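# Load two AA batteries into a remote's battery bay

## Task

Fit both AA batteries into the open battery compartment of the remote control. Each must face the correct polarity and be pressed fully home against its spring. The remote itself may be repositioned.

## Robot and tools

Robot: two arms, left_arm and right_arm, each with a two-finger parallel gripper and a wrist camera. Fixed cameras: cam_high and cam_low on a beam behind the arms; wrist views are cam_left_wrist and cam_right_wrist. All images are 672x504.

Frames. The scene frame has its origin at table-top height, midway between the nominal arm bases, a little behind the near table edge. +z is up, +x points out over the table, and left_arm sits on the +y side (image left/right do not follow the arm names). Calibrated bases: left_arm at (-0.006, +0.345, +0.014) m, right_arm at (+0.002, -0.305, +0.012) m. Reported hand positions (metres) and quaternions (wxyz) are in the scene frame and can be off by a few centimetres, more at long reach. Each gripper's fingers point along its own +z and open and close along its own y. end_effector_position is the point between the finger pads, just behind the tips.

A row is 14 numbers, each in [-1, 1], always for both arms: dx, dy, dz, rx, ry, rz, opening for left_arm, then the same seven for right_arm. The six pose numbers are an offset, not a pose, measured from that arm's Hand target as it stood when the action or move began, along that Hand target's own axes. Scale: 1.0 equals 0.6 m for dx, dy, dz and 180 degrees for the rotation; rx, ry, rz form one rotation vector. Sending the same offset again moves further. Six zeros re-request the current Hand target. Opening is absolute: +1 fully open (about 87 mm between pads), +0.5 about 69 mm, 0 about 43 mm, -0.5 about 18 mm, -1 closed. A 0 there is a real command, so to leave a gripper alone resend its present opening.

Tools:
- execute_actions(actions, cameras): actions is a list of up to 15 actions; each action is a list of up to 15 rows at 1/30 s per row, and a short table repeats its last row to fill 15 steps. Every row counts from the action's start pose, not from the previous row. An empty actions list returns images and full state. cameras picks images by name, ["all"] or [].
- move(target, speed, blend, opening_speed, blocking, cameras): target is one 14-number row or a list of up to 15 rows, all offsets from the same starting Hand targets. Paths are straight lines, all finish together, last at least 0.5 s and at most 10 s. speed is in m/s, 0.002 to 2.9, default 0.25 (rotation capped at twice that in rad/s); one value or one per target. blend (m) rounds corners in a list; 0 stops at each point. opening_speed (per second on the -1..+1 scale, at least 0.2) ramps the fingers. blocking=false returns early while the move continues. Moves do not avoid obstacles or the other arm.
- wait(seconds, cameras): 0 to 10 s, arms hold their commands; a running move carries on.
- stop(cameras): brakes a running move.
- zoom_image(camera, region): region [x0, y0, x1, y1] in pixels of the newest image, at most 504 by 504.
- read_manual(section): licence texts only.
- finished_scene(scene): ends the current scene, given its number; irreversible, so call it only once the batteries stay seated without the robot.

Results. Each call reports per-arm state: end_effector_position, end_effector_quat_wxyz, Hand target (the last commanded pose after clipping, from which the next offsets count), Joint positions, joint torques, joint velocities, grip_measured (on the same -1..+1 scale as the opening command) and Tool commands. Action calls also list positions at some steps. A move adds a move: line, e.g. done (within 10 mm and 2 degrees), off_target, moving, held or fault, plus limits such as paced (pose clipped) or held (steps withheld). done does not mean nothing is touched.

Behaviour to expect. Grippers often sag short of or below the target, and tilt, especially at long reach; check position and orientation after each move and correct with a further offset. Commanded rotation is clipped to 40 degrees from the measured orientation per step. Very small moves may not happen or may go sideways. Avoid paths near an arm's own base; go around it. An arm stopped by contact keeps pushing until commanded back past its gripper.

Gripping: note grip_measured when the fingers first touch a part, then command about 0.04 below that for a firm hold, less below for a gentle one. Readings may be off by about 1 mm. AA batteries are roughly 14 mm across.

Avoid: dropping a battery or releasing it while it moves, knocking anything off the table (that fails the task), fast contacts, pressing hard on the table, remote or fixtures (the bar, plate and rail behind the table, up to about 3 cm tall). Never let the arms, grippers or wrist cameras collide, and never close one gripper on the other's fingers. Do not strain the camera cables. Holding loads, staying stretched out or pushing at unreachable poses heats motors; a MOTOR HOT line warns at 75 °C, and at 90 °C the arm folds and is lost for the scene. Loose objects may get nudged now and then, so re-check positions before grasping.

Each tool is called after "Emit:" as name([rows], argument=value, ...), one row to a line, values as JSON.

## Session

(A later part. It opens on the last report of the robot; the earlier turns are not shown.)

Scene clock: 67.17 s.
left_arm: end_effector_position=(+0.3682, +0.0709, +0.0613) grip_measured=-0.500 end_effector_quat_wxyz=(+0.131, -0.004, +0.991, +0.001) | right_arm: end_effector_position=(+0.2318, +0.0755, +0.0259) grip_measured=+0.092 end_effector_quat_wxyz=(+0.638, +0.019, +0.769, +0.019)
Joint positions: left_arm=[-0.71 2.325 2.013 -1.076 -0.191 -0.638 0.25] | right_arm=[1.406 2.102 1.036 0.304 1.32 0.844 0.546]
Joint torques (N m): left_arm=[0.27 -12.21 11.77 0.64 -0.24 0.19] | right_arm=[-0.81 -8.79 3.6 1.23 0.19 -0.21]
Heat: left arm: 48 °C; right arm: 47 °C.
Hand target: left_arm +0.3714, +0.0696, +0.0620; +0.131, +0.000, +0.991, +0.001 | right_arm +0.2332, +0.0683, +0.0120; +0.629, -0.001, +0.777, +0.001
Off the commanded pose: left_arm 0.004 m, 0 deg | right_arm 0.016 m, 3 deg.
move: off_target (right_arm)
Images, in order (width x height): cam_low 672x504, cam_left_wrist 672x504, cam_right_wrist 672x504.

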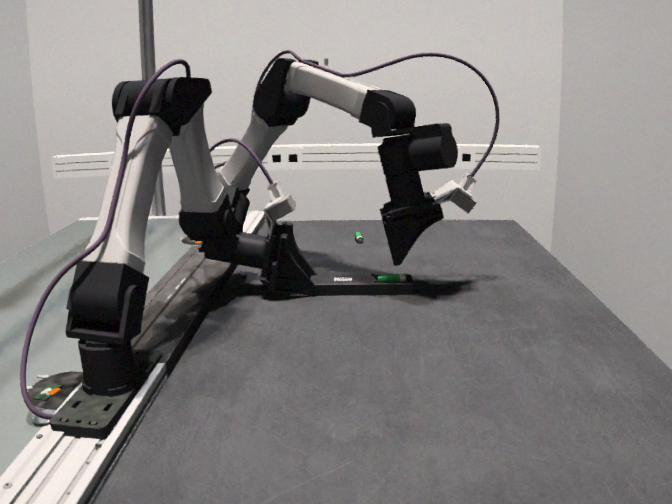

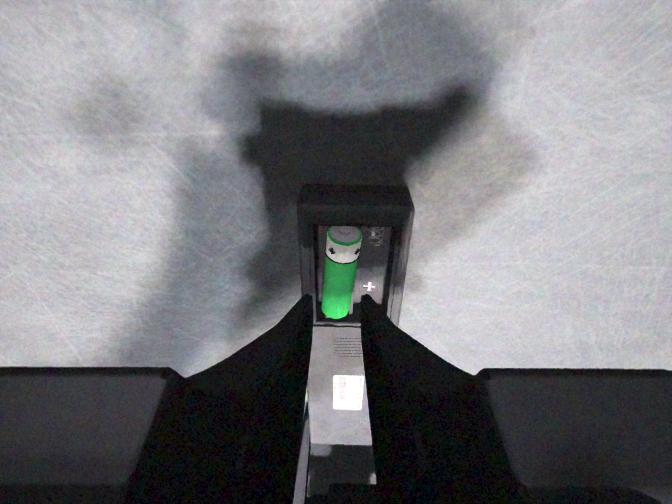

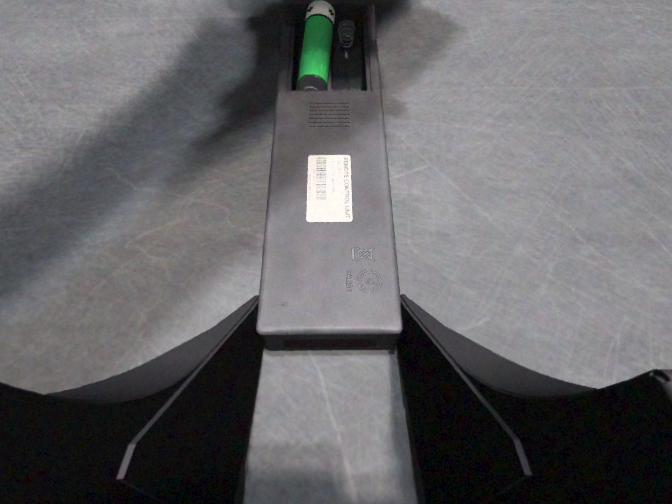

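Emit:
move([
  [0.0,-0.0075,0,0,0,0,-1,0,0,0,0,0,0,0],
  [0.0272,-0.0075,0.1135,0,0,0,-1,0,0,0,0,0,0,0],
], speed=0.1, cameras=["cam_low","cam_left_wrist","cam_right_wrist"])

Emit:
zoom_image(camera="cam_low", region=[320, 210, 460, 315])

Emit:
zoom_image(camera="cam_right_wrist", region=[250, 0, 420, 128])

Scene clock: 69.67 s.
left_arm: end_effector_position=(+0.3737, +0.0663, +0.0364) grip_measured=-1.000 end_effector_quat_wxyz=(+0.145, -0.002, +0.989, -0.009) | right_arm: end_effector_position=(+0.2350, +0.0737, +0.0260) grip_measured=+0.092 end_effector_quat_wxyz=(+0.639, +0.022, +0.769, +0.016)
Joint positions: left_arm=[-0.71 2.328 1.917 -0.941 -0.191 -0.631 0] | right_arm=[1.397 2.102 1.036 0.305 1.32 0.844 0.546]
Joint torques (N m): left_arm=[0.21 -7.3 3.25 1.85 -0.25 0.1] | right_arm=[-0.1 -8.79 3.58 1.24 0.18 -0.22]
Heat: left arm: 48 °C; right arm: 47 °C.
Hand target: left_arm +0.3733, +0.0652, -0.0080; +0.131, +0.000, +0.991, +0.001 | right_arm +0.2333, +0.0683, +0.0120; +0.629, -0.001, +0.777, +0.001
Off the commanded pose: left_arm 0.044 m, 2 deg | right_arm 0.015 m, 4 deg.
move: off_target (left_arm, right_arm)
Images, in order (width x height): cam_low 672x504, cam_left_wrist 672x504, cam_right_wrist 672x504.

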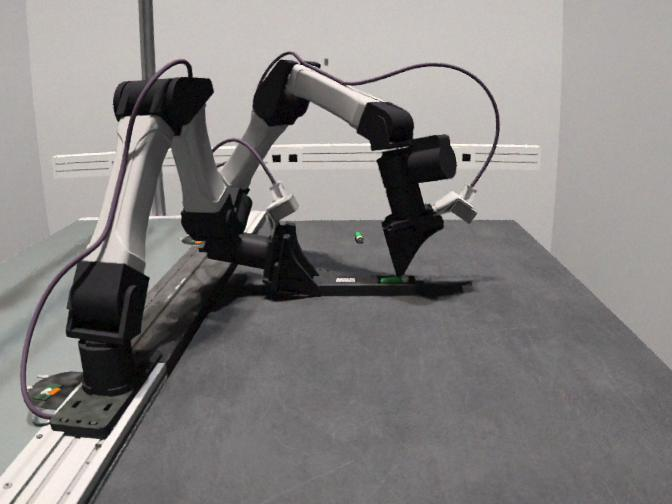

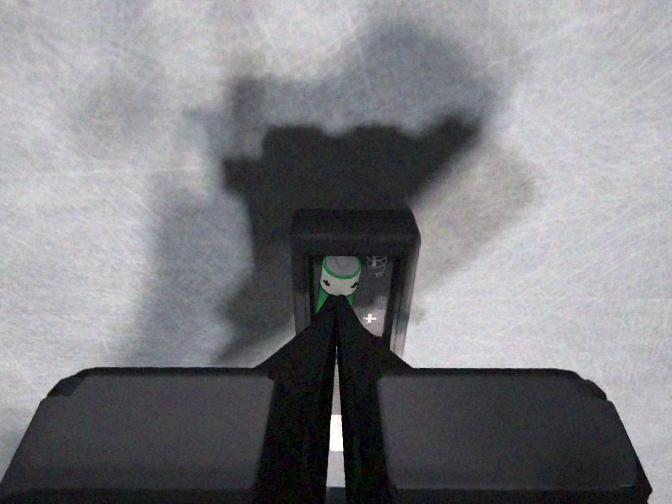

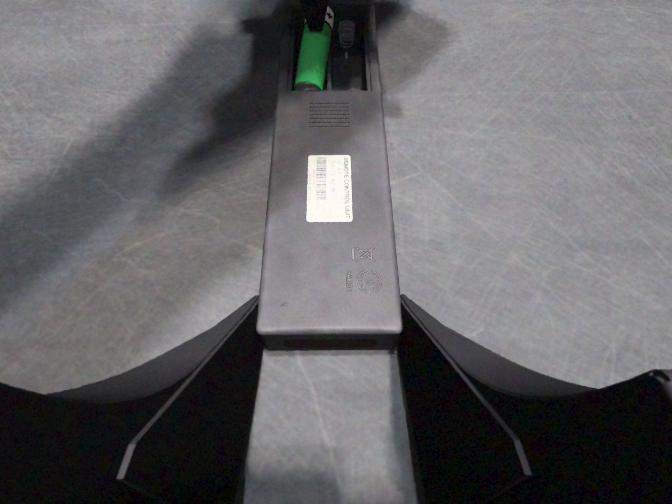

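Scaled by 3.600 from the camera's 672x504 image, which has a finer 960x720 frame.

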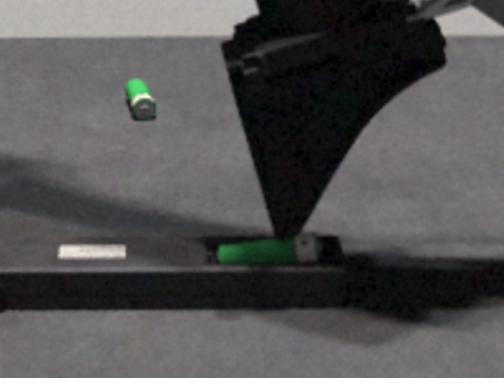

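Scaled by 2.965 from the camera's 672x504 image, which has a finer 960x720 frame.

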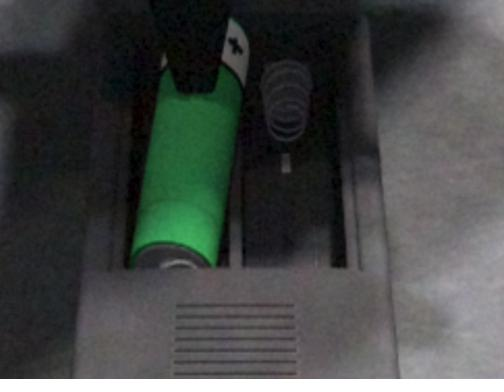

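Emit:
move([
  [-0.0367,-0.0067,-0.085,0,0,0,-1,0,0,0,0,0,0,0],
  [-0.0145,-0.0067,0.004,0,0,0,-1,0,0,0,0,0,0,0],
  [-0.0145,0.012,0.004,0,0,0,-1,0,0,0,0,0,0,0],
], speed=0.1, blend=[0.004,0.002,0], cameras=["cam_low","cam_left_wrist","cam_right_wrist"])

Emit:
zoom_image(camera="cam_low", region=[320, 210, 460, 315])

Emit:
zoom_image(camera="cam_right_wrist", region=[250, 0, 420, 128])

Scene clock: 71.77 s.
left_arm: end_effector_position=(+0.3815, +0.0582, +0.0257) grip_measured=-1.000 end_effector_quat_wxyz=(+0.141, -0.002, +0.990, -0.027) | right_arm: end_effector_position=(+0.2350, +0.0739, +0.0260) grip_measured=+0.092 end_effector_quat_wxyz=(+0.638, +0.022, +0.769, +0.017)
Joint positions: left_arm=[-0.701 2.37 1.945 -0.912 -0.156 -0.623 0] | right_arm=[1.397 2.102 1.036 0.306 1.319 0.843 0.546]
Joint torques (N m): left_arm=[1.33 -9.77 3.88 1.43 -0.47 0.24] | right_arm=[-0.09 -8.77 3.58 1.23 0.19 -0.22]
Heat: left arm: 49 °C; right arm: 47 °C.
Hand target: left_arm +0.3824, +0.0723, -0.0079; +0.131, +0.000, +0.991, +0.000 | right_arm +0.2333, +0.0683, +0.0120; +0.629, -0.001, +0.777, +0.001
Off the commanded pose: left_arm 0.037 m, 3 deg | right_arm 0.015 m, 4 deg.
move: off_target (left_arm, right_arm)
Images, in order (width x height): cam_low 672x504, cam_left_wrist 672x504, cam_right_wrist 672x504.

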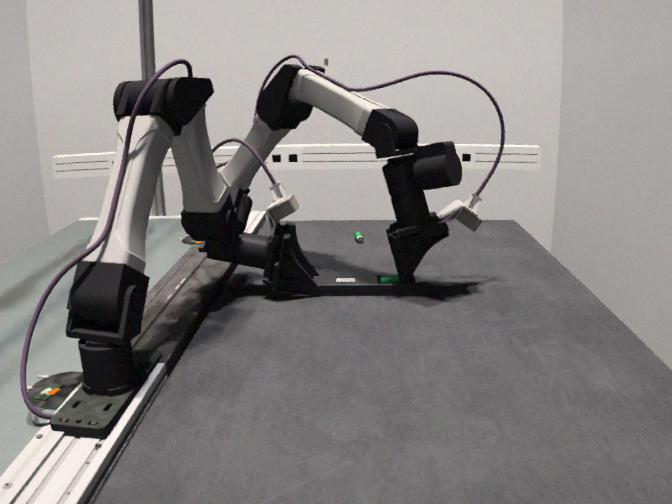

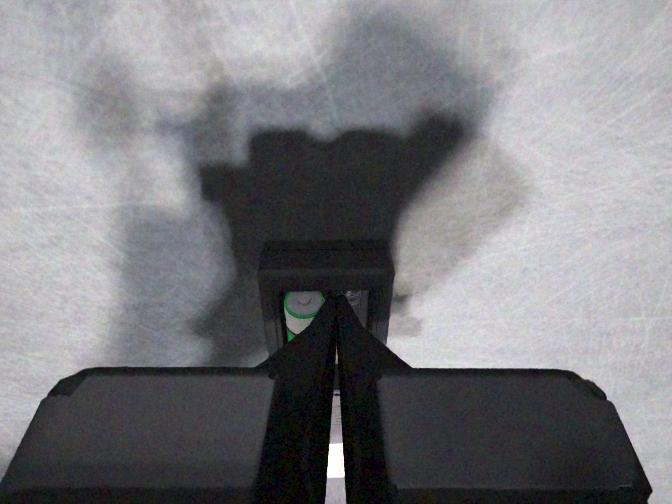

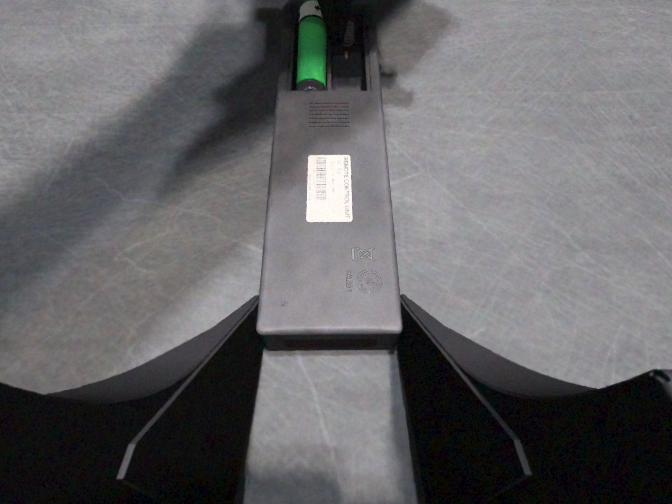

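Scaled by 3.600 from the camera's 672x504 image, which has a finer 960x720 frame.

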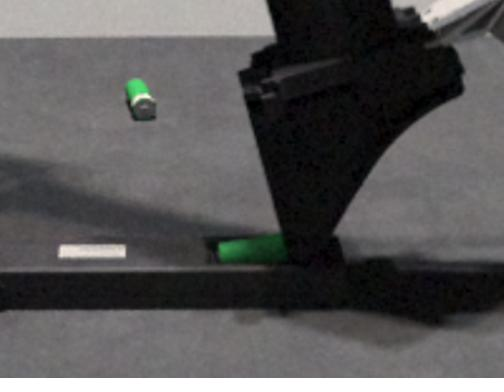

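Scaled by 2.965 from the camera's 672x504 image, which has a finer 960x720 frame.

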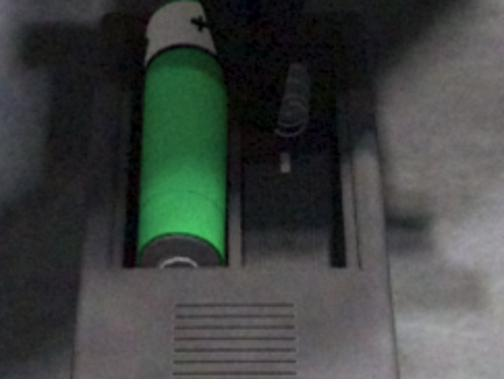

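Emit:
move([
  [-0.03,-0.002,-0.12,0,0,0,-1,0,0,0,0,0,0,0],
], speed=0.12, cameras=["cam_low","cam_left_wrist","cam_right_wrist"])

Emit:
zoom_image(camera="cam_low", region=[320, 210, 460, 315])

Emit:
zoom_image(camera="cam_left_wrist", region=[270, 150, 450, 350])

Scene clock: 73.40 s.
left_arm: end_effector_position=(+0.3767, +0.0720, +0.0607) grip_measured=-1.000 end_effector_quat_wxyz=(+0.123, -0.003, +0.992, -0.001) | right_arm: end_effector_position=(+0.2349, +0.0743, +0.0259) grip_measured=+0.092 end_effector_quat_wxyz=(+0.638, +0.021, +0.769, +0.017)
Joint positions: left_arm=[-0.692 2.368 2.088 -1.115 -0.174 -0.622 0] | right_arm=[1.397 2.102 1.036 0.308 1.317 0.841 0.546]
Joint torques (N m): left_arm=[0.02 -13.56 11.86 0.64 -0.36 0.17] | right_arm=[-0.09 -8.79 3.56 1.22 0.21 -0.19]
Heat: left arm: 49 °C; right arm: 47 °C.
Hand target: left_arm +0.3811, +0.0710, +0.0663; +0.131, +0.000, +0.991, +0.000 | right_arm +0.2332, +0.0683, +0.0120; +0.629, -0.001, +0.777, +0.001
Off the commanded pose: left_arm 0.007 m, 1 deg | right_arm 0.015 m, 3 deg.
move: off_target (right_arm)
Images, in order (width x height): cam_low 672x504, cam_left_wrist 672x504, cam_right_wrist 672x504.

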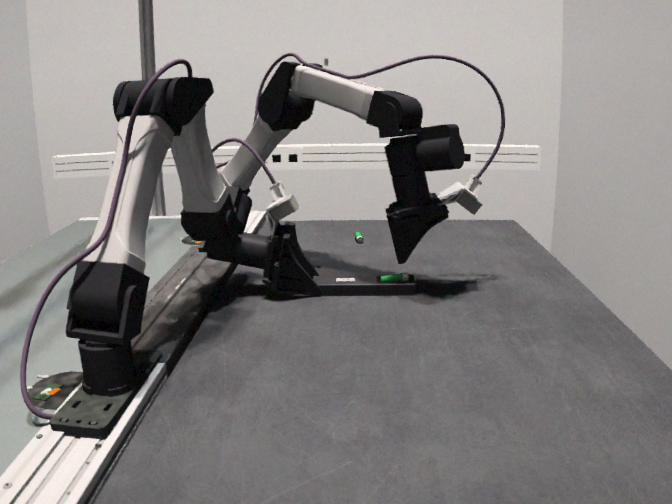

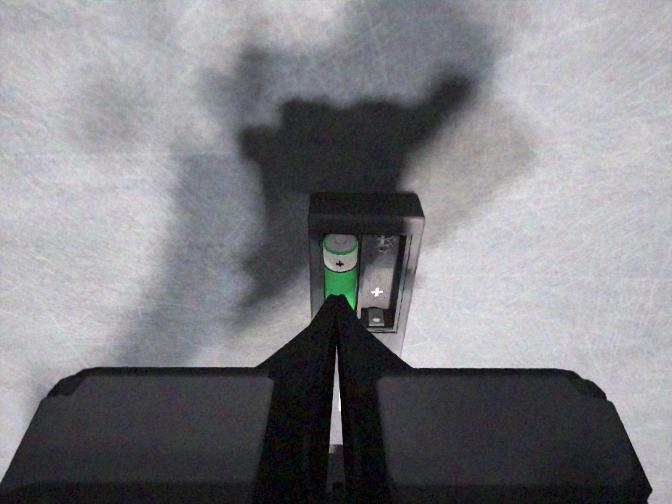

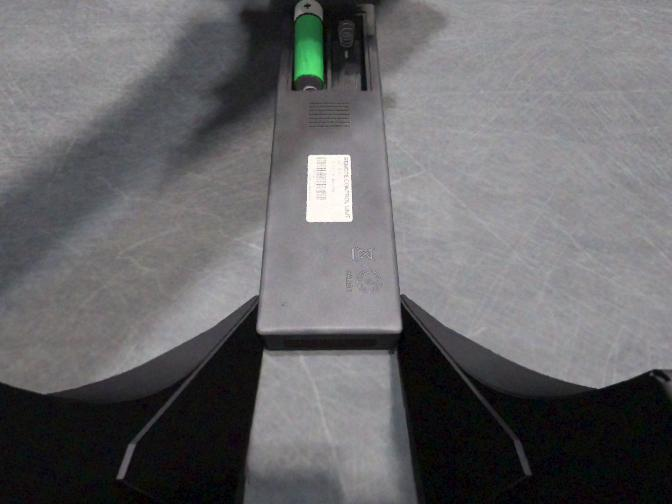

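Scaled by 3.600 from the camera's 672x504 image, which has a finer 960x720 frame.

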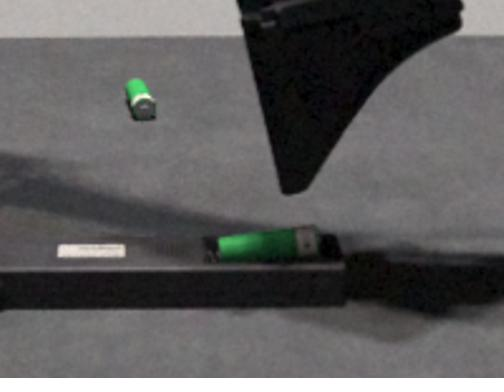

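Scaled by 2.520 from the camera's 672x504 image, which has a finer 960x720 frame.

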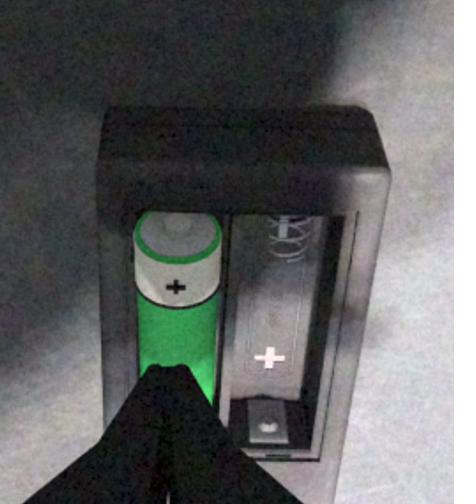

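Emit:
move([
  [0.0377,-0.001,0.128,0,0,0,-1,0,0,0,0,0,0,0],
], speed=0.1, cameras=["cam_low","cam_left_wrist","cam_right_wrist"])

Emit:
zoom_image(camera="cam_low", region=[320, 210, 460, 315])

Emit:
zoom_image(camera="cam_right_wrist", region=[250, 0, 420, 128])

Scene clock: 75.07 s.
left_arm: end_effector_position=(+0.3745, +0.0701, +0.0364) grip_measured=-1.000 end_effector_quat_wxyz=(+0.137, -0.002, +0.990, -0.016) | right_arm: end_effector_position=(+0.2349, +0.0743, +0.0259) grip_measured=+0.092 end_effector_quat_wxyz=(+0.638, +0.021, +0.769, +0.017)
Joint positions: left_arm=[-0.694 2.325 1.913 -0.943 -0.167 -0.618 0] | right_arm=[1.397 2.102 1.036 0.308 1.317 0.841 0.546]
Joint torques (N m): left_arm=[0.27 -6.2 2.85 2.06 -0.42 0.14] | right_arm=[-0.09 -8.77 3.56 1.22 0.21 -0.2]
Heat: left arm: 49 °C; right arm: 47 °C.
Hand target: left_arm +0.3791, +0.0705, -0.0138; +0.131, +0.000, +0.991, +0.000 | right_arm +0.2332, +0.0683, +0.0120; +0.629, -0.001, +0.777, +0.001
Off the commanded pose: left_arm 0.050 m, 2 deg | right_arm 0.015 m, 3 deg.
move: off_target (left_arm, right_arm)
Images, in order (width x height): cam_low 672x504, cam_left_wrist 672x504, cam_right_wrist 672x504.

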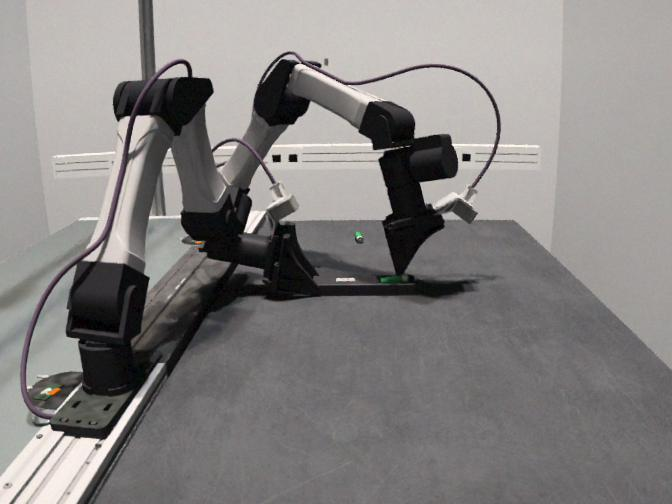

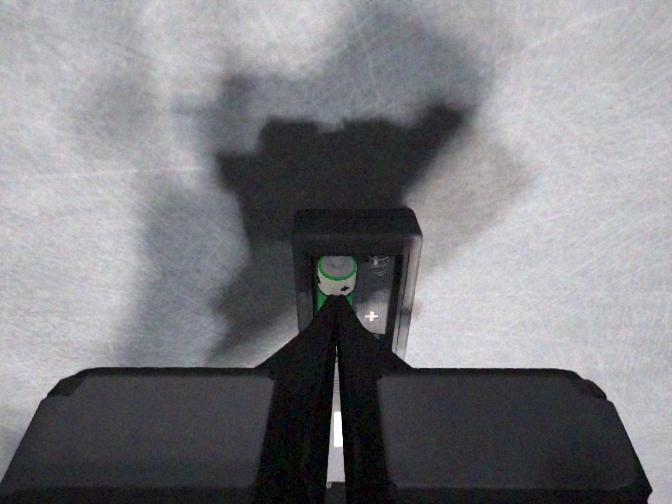

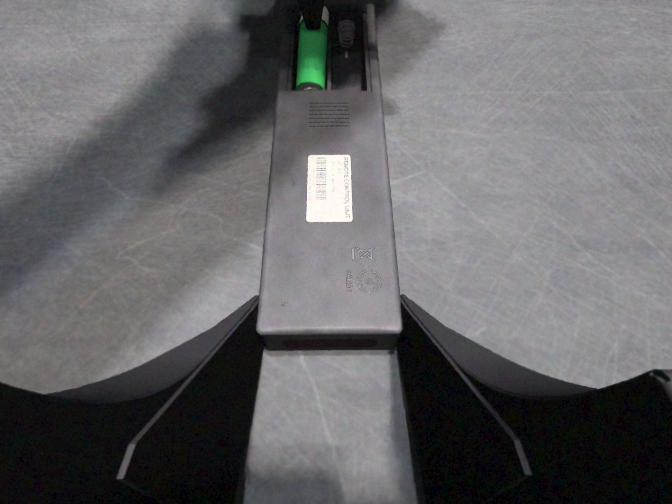

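Scaled by 3.600 from the camera's 672x504 image, which has a finer 960x720 frame.

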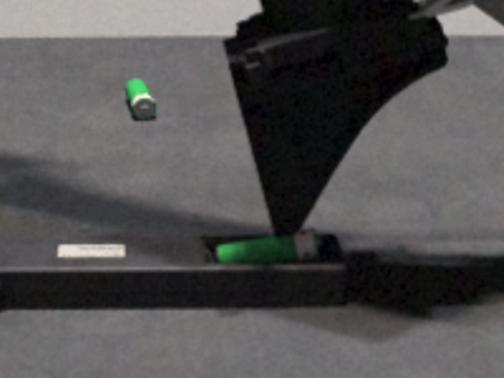

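Scaled by 2.965 from the camera's 672x504 image, which has a finer 960x720 frame.

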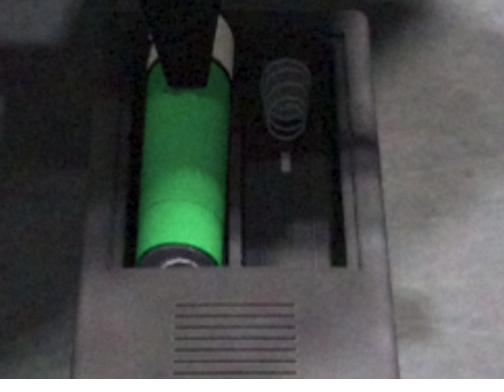

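Emit:
move([
  [-0.038,0.0017,-0.085,0,0,0,-1,0,0,0,0,0,0,0],
  [-0.014,0.0017,0.0124,0,0,0,-1,0,0,0,0,0,0,0],
], speed=0.1, blend=[0.004,0], cameras=["cam_low","cam_left_wrist","cam_right_wrist"])

Emit:
zoom_image(camera="cam_low", region=[320, 210, 460, 315])

Emit:
zoom_image(camera="cam_right_wrist", region=[250, 0, 420, 128])

Scene clock: 77.00 s.
left_arm: end_effector_position=(+0.3824, +0.0679, +0.0372) grip_measured=-1.000 end_effector_quat_wxyz=(+0.140, +0.001, +0.990, -0.020) | right_arm: end_effector_position=(+0.2349, +0.0743, +0.0259) grip_measured=+0.092 end_effector_quat_wxyz=(+0.638, +0.021, +0.769, +0.017)
Joint positions: left_arm=[-0.687 2.349 1.957 -0.952 -0.161 -0.605 0] | right_arm=[1.397 2.102 1.036 0.308 1.317 0.841 0.546]
Joint torques (N m): left_arm=[0.83 -5.55 2.62 2.12 -0.44 0.21] | right_arm=[-0.1 -8.8 3.56 1.22 0.21 -0.2]
Heat: left arm: 49 °C; right arm: 47 °C.
Hand target: left_arm +0.3892, +0.0716, -0.0187; +0.131, +0.000, +0.991, +0.001 | right_arm +0.2332, +0.0683, +0.0120; +0.629, -0.001, +0.777, +0.001
Off the commanded pose: left_arm 0.057 m, 3 deg | right_arm 0.015 m, 3 deg.
move: off_target (left_arm, right_arm)
Images, in order (width x height): cam_low 672x504, cam_left_wrist 672x504, cam_right_wrist 672x504.

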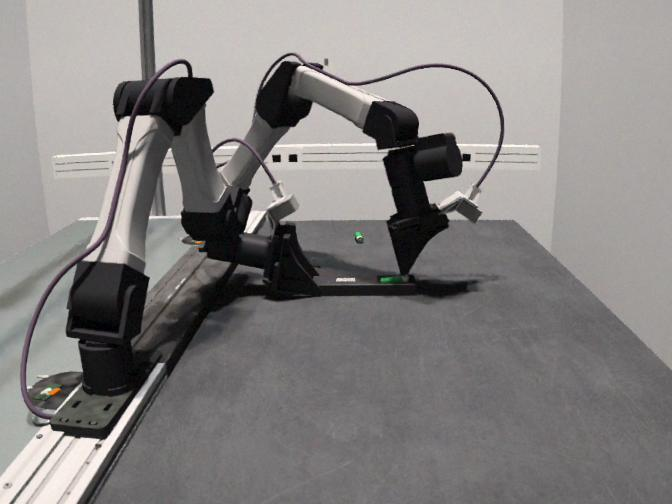

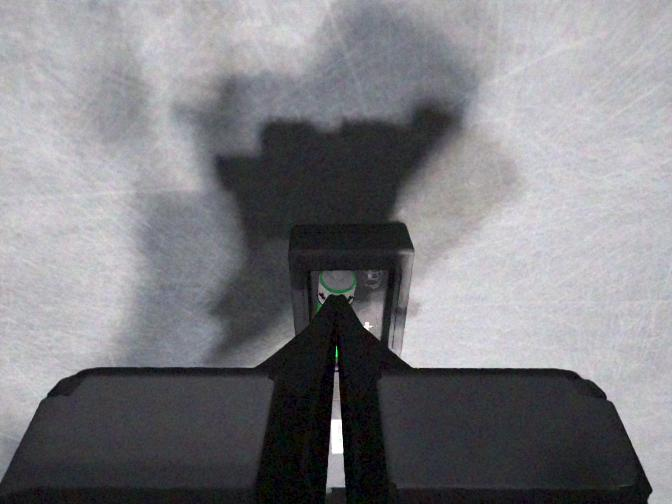

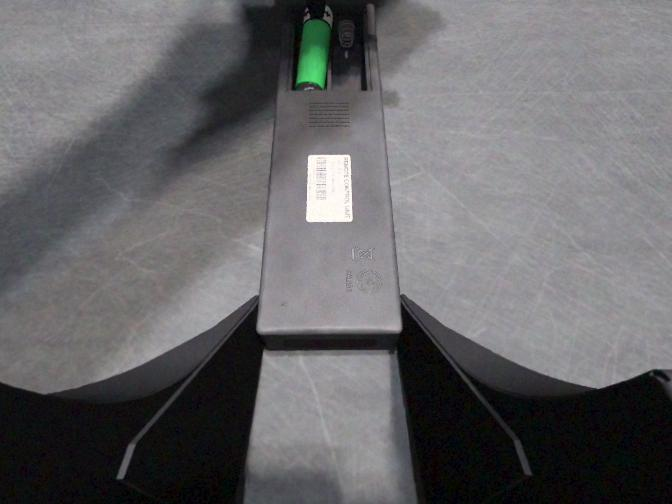

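Scaled by 3.600 from the camera's 672x504 image, which has a finer 960x720 frame.

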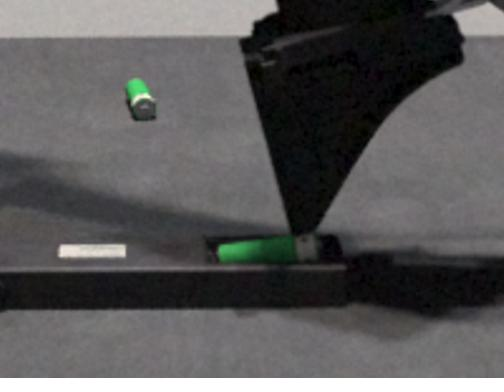

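Scaled by 2.965 from the camera's 672x504 image, which has a finer 960x720 frame.

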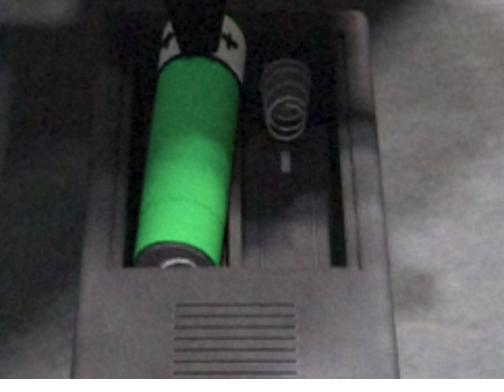

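Emit:
move([
  [0.05,0.006,-0.005,0,0,0,-1,0,0,0,0,0,0,0],
], speed=0.08, cameras=["cam_low","cam_left_wrist","cam_right_wrist"])

Emit:
zoom_image(camera="cam_low", region=[320, 210, 460, 315])

Emit:
zoom_image(camera="cam_right_wrist", region=[250, 0, 420, 128])

Scene clock: 78.53 s.
left_arm: end_effector_position=(+0.3793, +0.0671, +0.0373) grip_measured=-1.000 end_effector_quat_wxyz=(+0.180, -0.004, +0.983, -0.038) | right_arm: end_effector_position=(+0.2349, +0.0743, +0.0259) grip_measured=+0.092 end_effector_quat_wxyz=(+0.638, +0.021, +0.769, +0.017)
Joint positions: left_arm=[-0.7 2.25 1.775 -0.784 -0.184 -0.615 0] | right_arm=[1.397 2.102 1.036 0.308 1.317 0.841 0.546]
Joint torques (N m): left_arm=[-0.57 -4.62 1.95 1.39 -0.3 -0.05] | right_arm=[-0.09 -8.79 3.56 1.22 0.21 -0.2]
Heat: left arm: 49 °C; right arm: 48 °C.
Hand target: left_arm +0.3595, +0.0752, -0.0237; +0.131, +0.000, +0.991, +0.000 | right_arm +0.2332, +0.0683, +0.0120; +0.629, -0.001, +0.777, +0.001
Off the commanded pose: left_arm 0.065 m, 7 deg | right_arm 0.015 m, 3 deg.
move: off_target (left_arm, right_arm)
Images, in order (width x height): cam_low 672x504, cam_left_wrist 672x504, cam_right_wrist 672x504.

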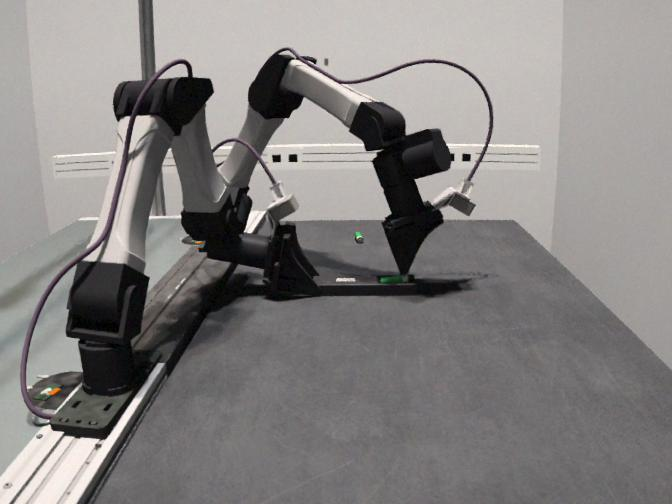

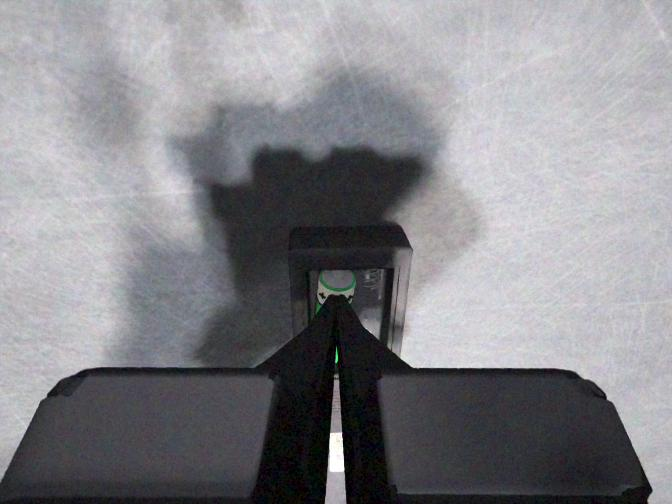

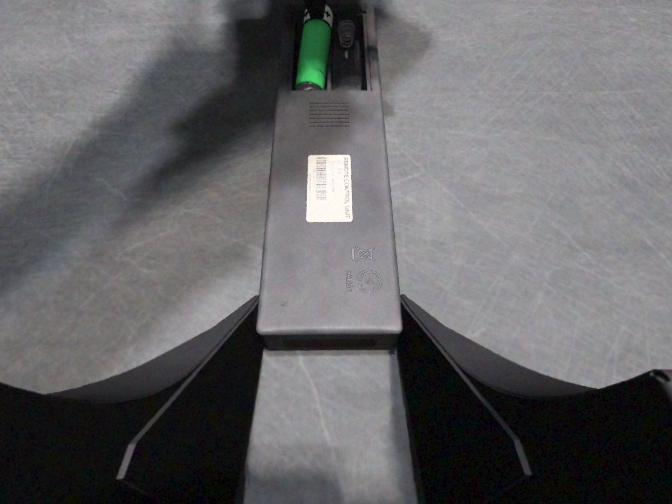

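Scaled by 3.600 from the camera's 672x504 image, which has a finer 960x720 frame.

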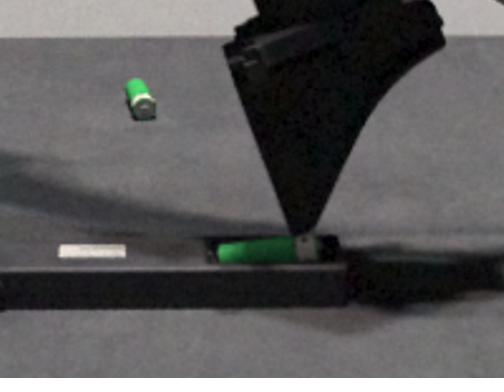

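Scaled by 2.965 from the camera's 672x504 image, which has a finer 960x720 frame.

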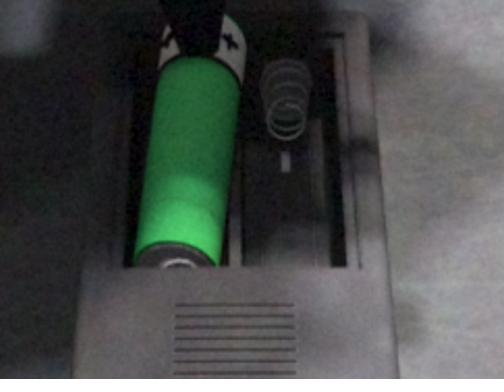

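Emit:
move([
  [-0.072,-0.0237,-0.1165,0,0,0,-1,0,0,0,0,0,0,0],
  [-0.048,-0.0203,-0.028,0,0,0,-1,0,0,0,0,0,0,0],
  [-0.074,-0.0237,-0.1246,0,0,0,-1,0,0,0,0,0,0,0],
  [-0.0774,-0.0045,-0.1238,0,0,0,-1,0,0,0,0,0,0,0],
], speed=0.12, blend=[0.004,0,0.005,0], cameras=["cam_low","cam_left_wrist","cam_right_wrist"])

Emit:
zoom_image(camera="cam_low", region=[320, 210, 460, 315])

Emit:
zoom_image(camera="cam_right_wrist", region=[250, 0, 420, 128])

Emit:
zoom_image(camera="cam_left_wrist", region=[270, 150, 450, 350])

Scene clock: 81.77 s.
left_arm: end_effector_position=(+0.3856, +0.0717, +0.0540) grip_measured=-1.000 end_effector_quat_wxyz=(+0.127, -0.006, +0.992, -0.003) | right_arm: end_effector_position=(+0.2349, +0.0745, +0.0260) grip_measured=+0.092 end_effector_quat_wxyz=(+0.638, +0.021, +0.769, +0.018)
Joint positions: left_arm=[-0.682 2.397 2.11 -1.1 -0.175 -0.616 0] | right_arm=[1.397 2.102 1.036 0.309 1.317 0.84 0.546]
Joint torques (N m): left_arm=[-0.18 -15.17 9.55 0.64 -0.33 0.19] | right_arm=[-0.09 -8.8 3.55 1.21 0.22 -0.19]
Heat: left arm: 49 °C; right arm: 48 °C.
Hand target: left_arm +0.3850, +0.0724, +0.0601; +0.131, +0.000, +0.991, +0.001 | right_arm +0.2333, +0.0683, +0.0120; +0.629, -0.001, +0.777, +0.001
Off the commanded pose: left_arm 0.006 m, 1 deg | right_arm 0.015 m, 3 deg.
move: off_target (right_arm)
Images, in order (width x height): cam_low 672x504, cam_left_wrist 672x504, cam_right_wrist 672x504.

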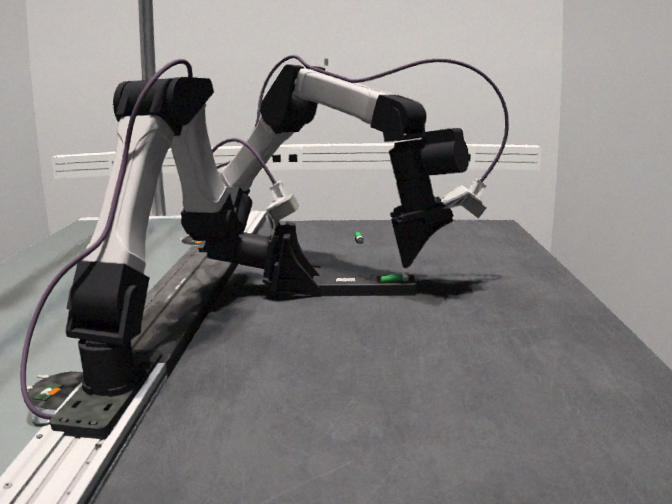

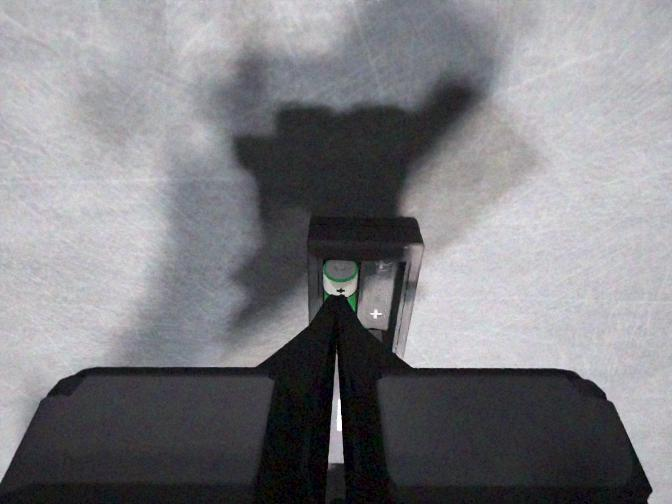

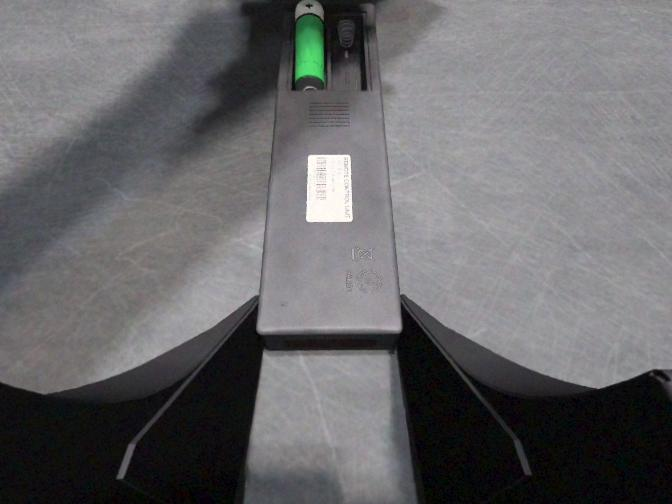

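Scaled by 3.600 from the camera's 672x504 image, which has a finer 960x720 frame.

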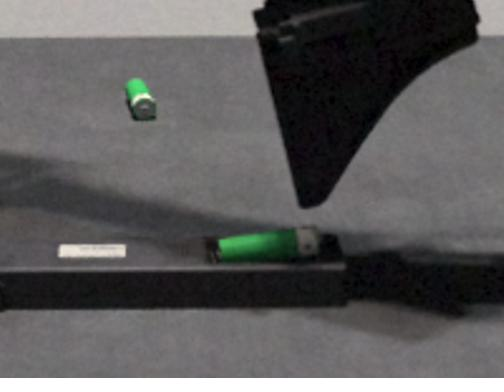

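Scaled by 2.965 from the camera's 672x504 image, which has a finer 960x720 frame.

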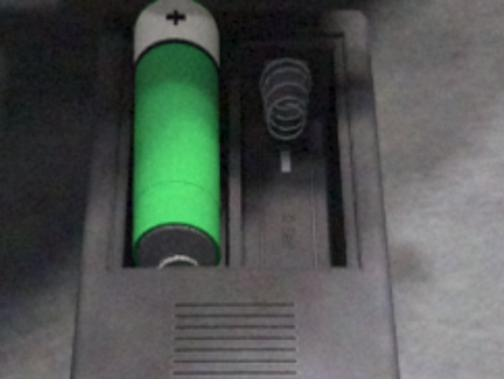

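Scaled by 2.520 from the camera's 672x504 image, which has a finer 960x720 frame.

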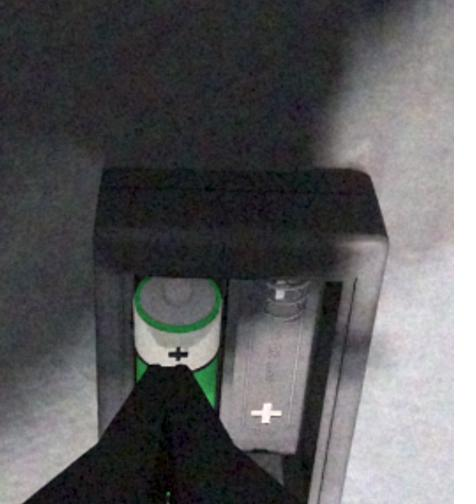

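Emit:
move([
  [0.0358,0.002,0.1457,0,0,0,-1,0,0,0,0,0,0,0],
], speed=0.12, cameras=["cam_low","cam_left_wrist","cam_right_wrist"])

Emit:
zoom_image(camera="cam_low", region=[320, 210, 460, 315])

Emit:
zoom_image(camera="cam_right_wrist", region=[250, 0, 420, 128])

Emit:
zoom_image(camera="cam_left_wrist", region=[270, 150, 450, 350])

Scene clock: 83.30 s.
left_arm: end_effector_position=(+0.3845, +0.0760, +0.0315) grip_measured=-1.000 end_effector_quat_wxyz=(+0.148, -0.001, +0.989, -0.012) | right_arm: end_effector_position=(+0.2356, +0.0731, +0.0261) grip_measured=+0.092 end_effector_quat_wxyz=(+0.639, +0.022, +0.769, +0.015)
Joint positions: left_arm=[-0.678 2.334 1.908 -0.912 -0.182 -0.596 0] | right_arm=[1.396 2.102 1.035 0.308 1.321 0.84 0.546]
Joint torques (N m): left_arm=[0.31 -4.4 2.28 2.21 -0.26 0.12] | right_arm=[0.05 -8.79 3.64 1.21 0.18 -0.2]
Heat: left arm: 49 °C; right arm: 48 °C.
Hand target: left_arm +0.3870, +0.0737, -0.0298; +0.131, +0.000, +0.991, +0.000 | right_arm +0.2333, +0.0682, +0.0120; +0.629, -0.001, +0.777, +0.001
Off the commanded pose: left_arm 0.062 m, 2 deg | right_arm 0.015 m, 3 deg.
move: off_target (left_arm, right_arm)
Images, in order (width x height): cam_low 672x504, cam_left_wrist 672x504, cam_right_wrist 672x504.

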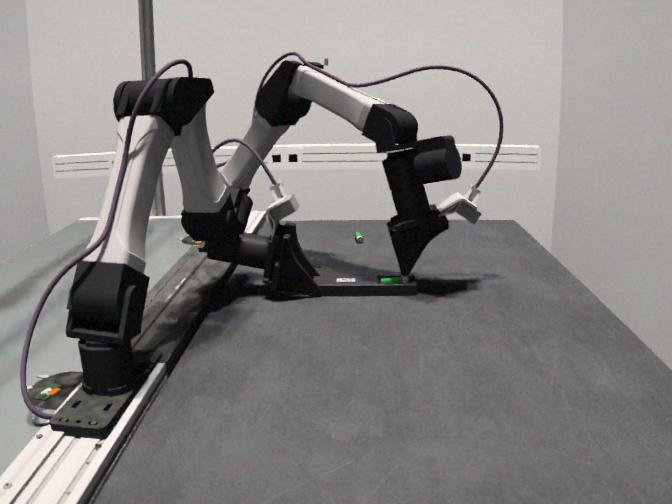

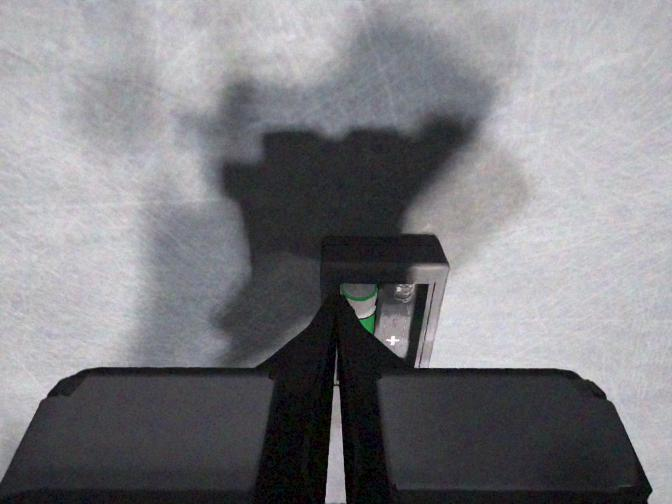

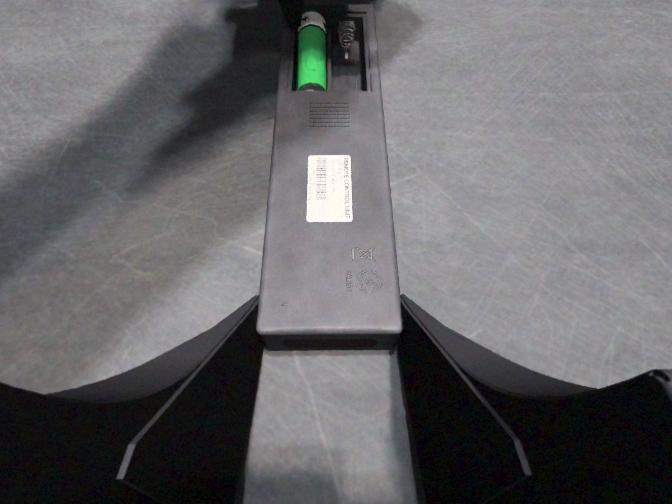

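Scaled by 3.600 from the camera's 672x504 image, which has a finer 960x720 frame.

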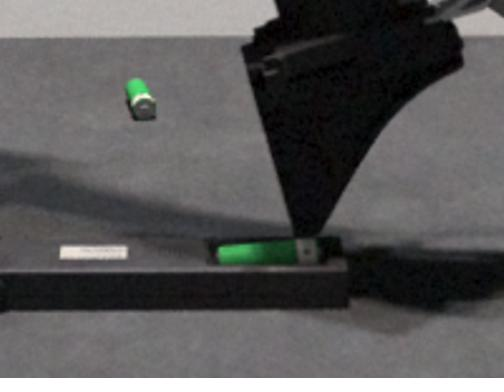

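Scaled by 2.965 from the camera's 672x504 image, which has a finer 960x720 frame.

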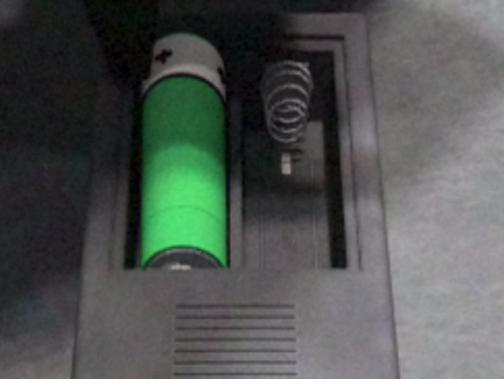

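Scaled by 2.520 from the camera's 672x504 image, which has a finer 960x720 frame.

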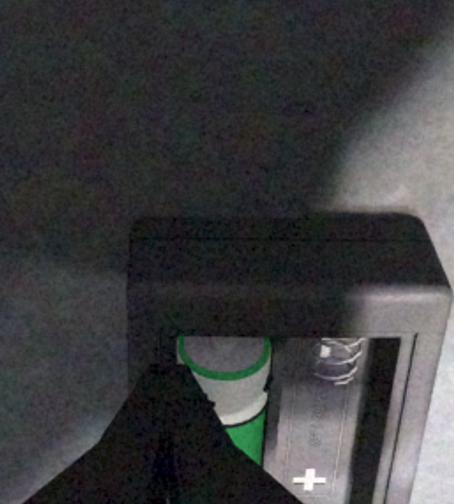

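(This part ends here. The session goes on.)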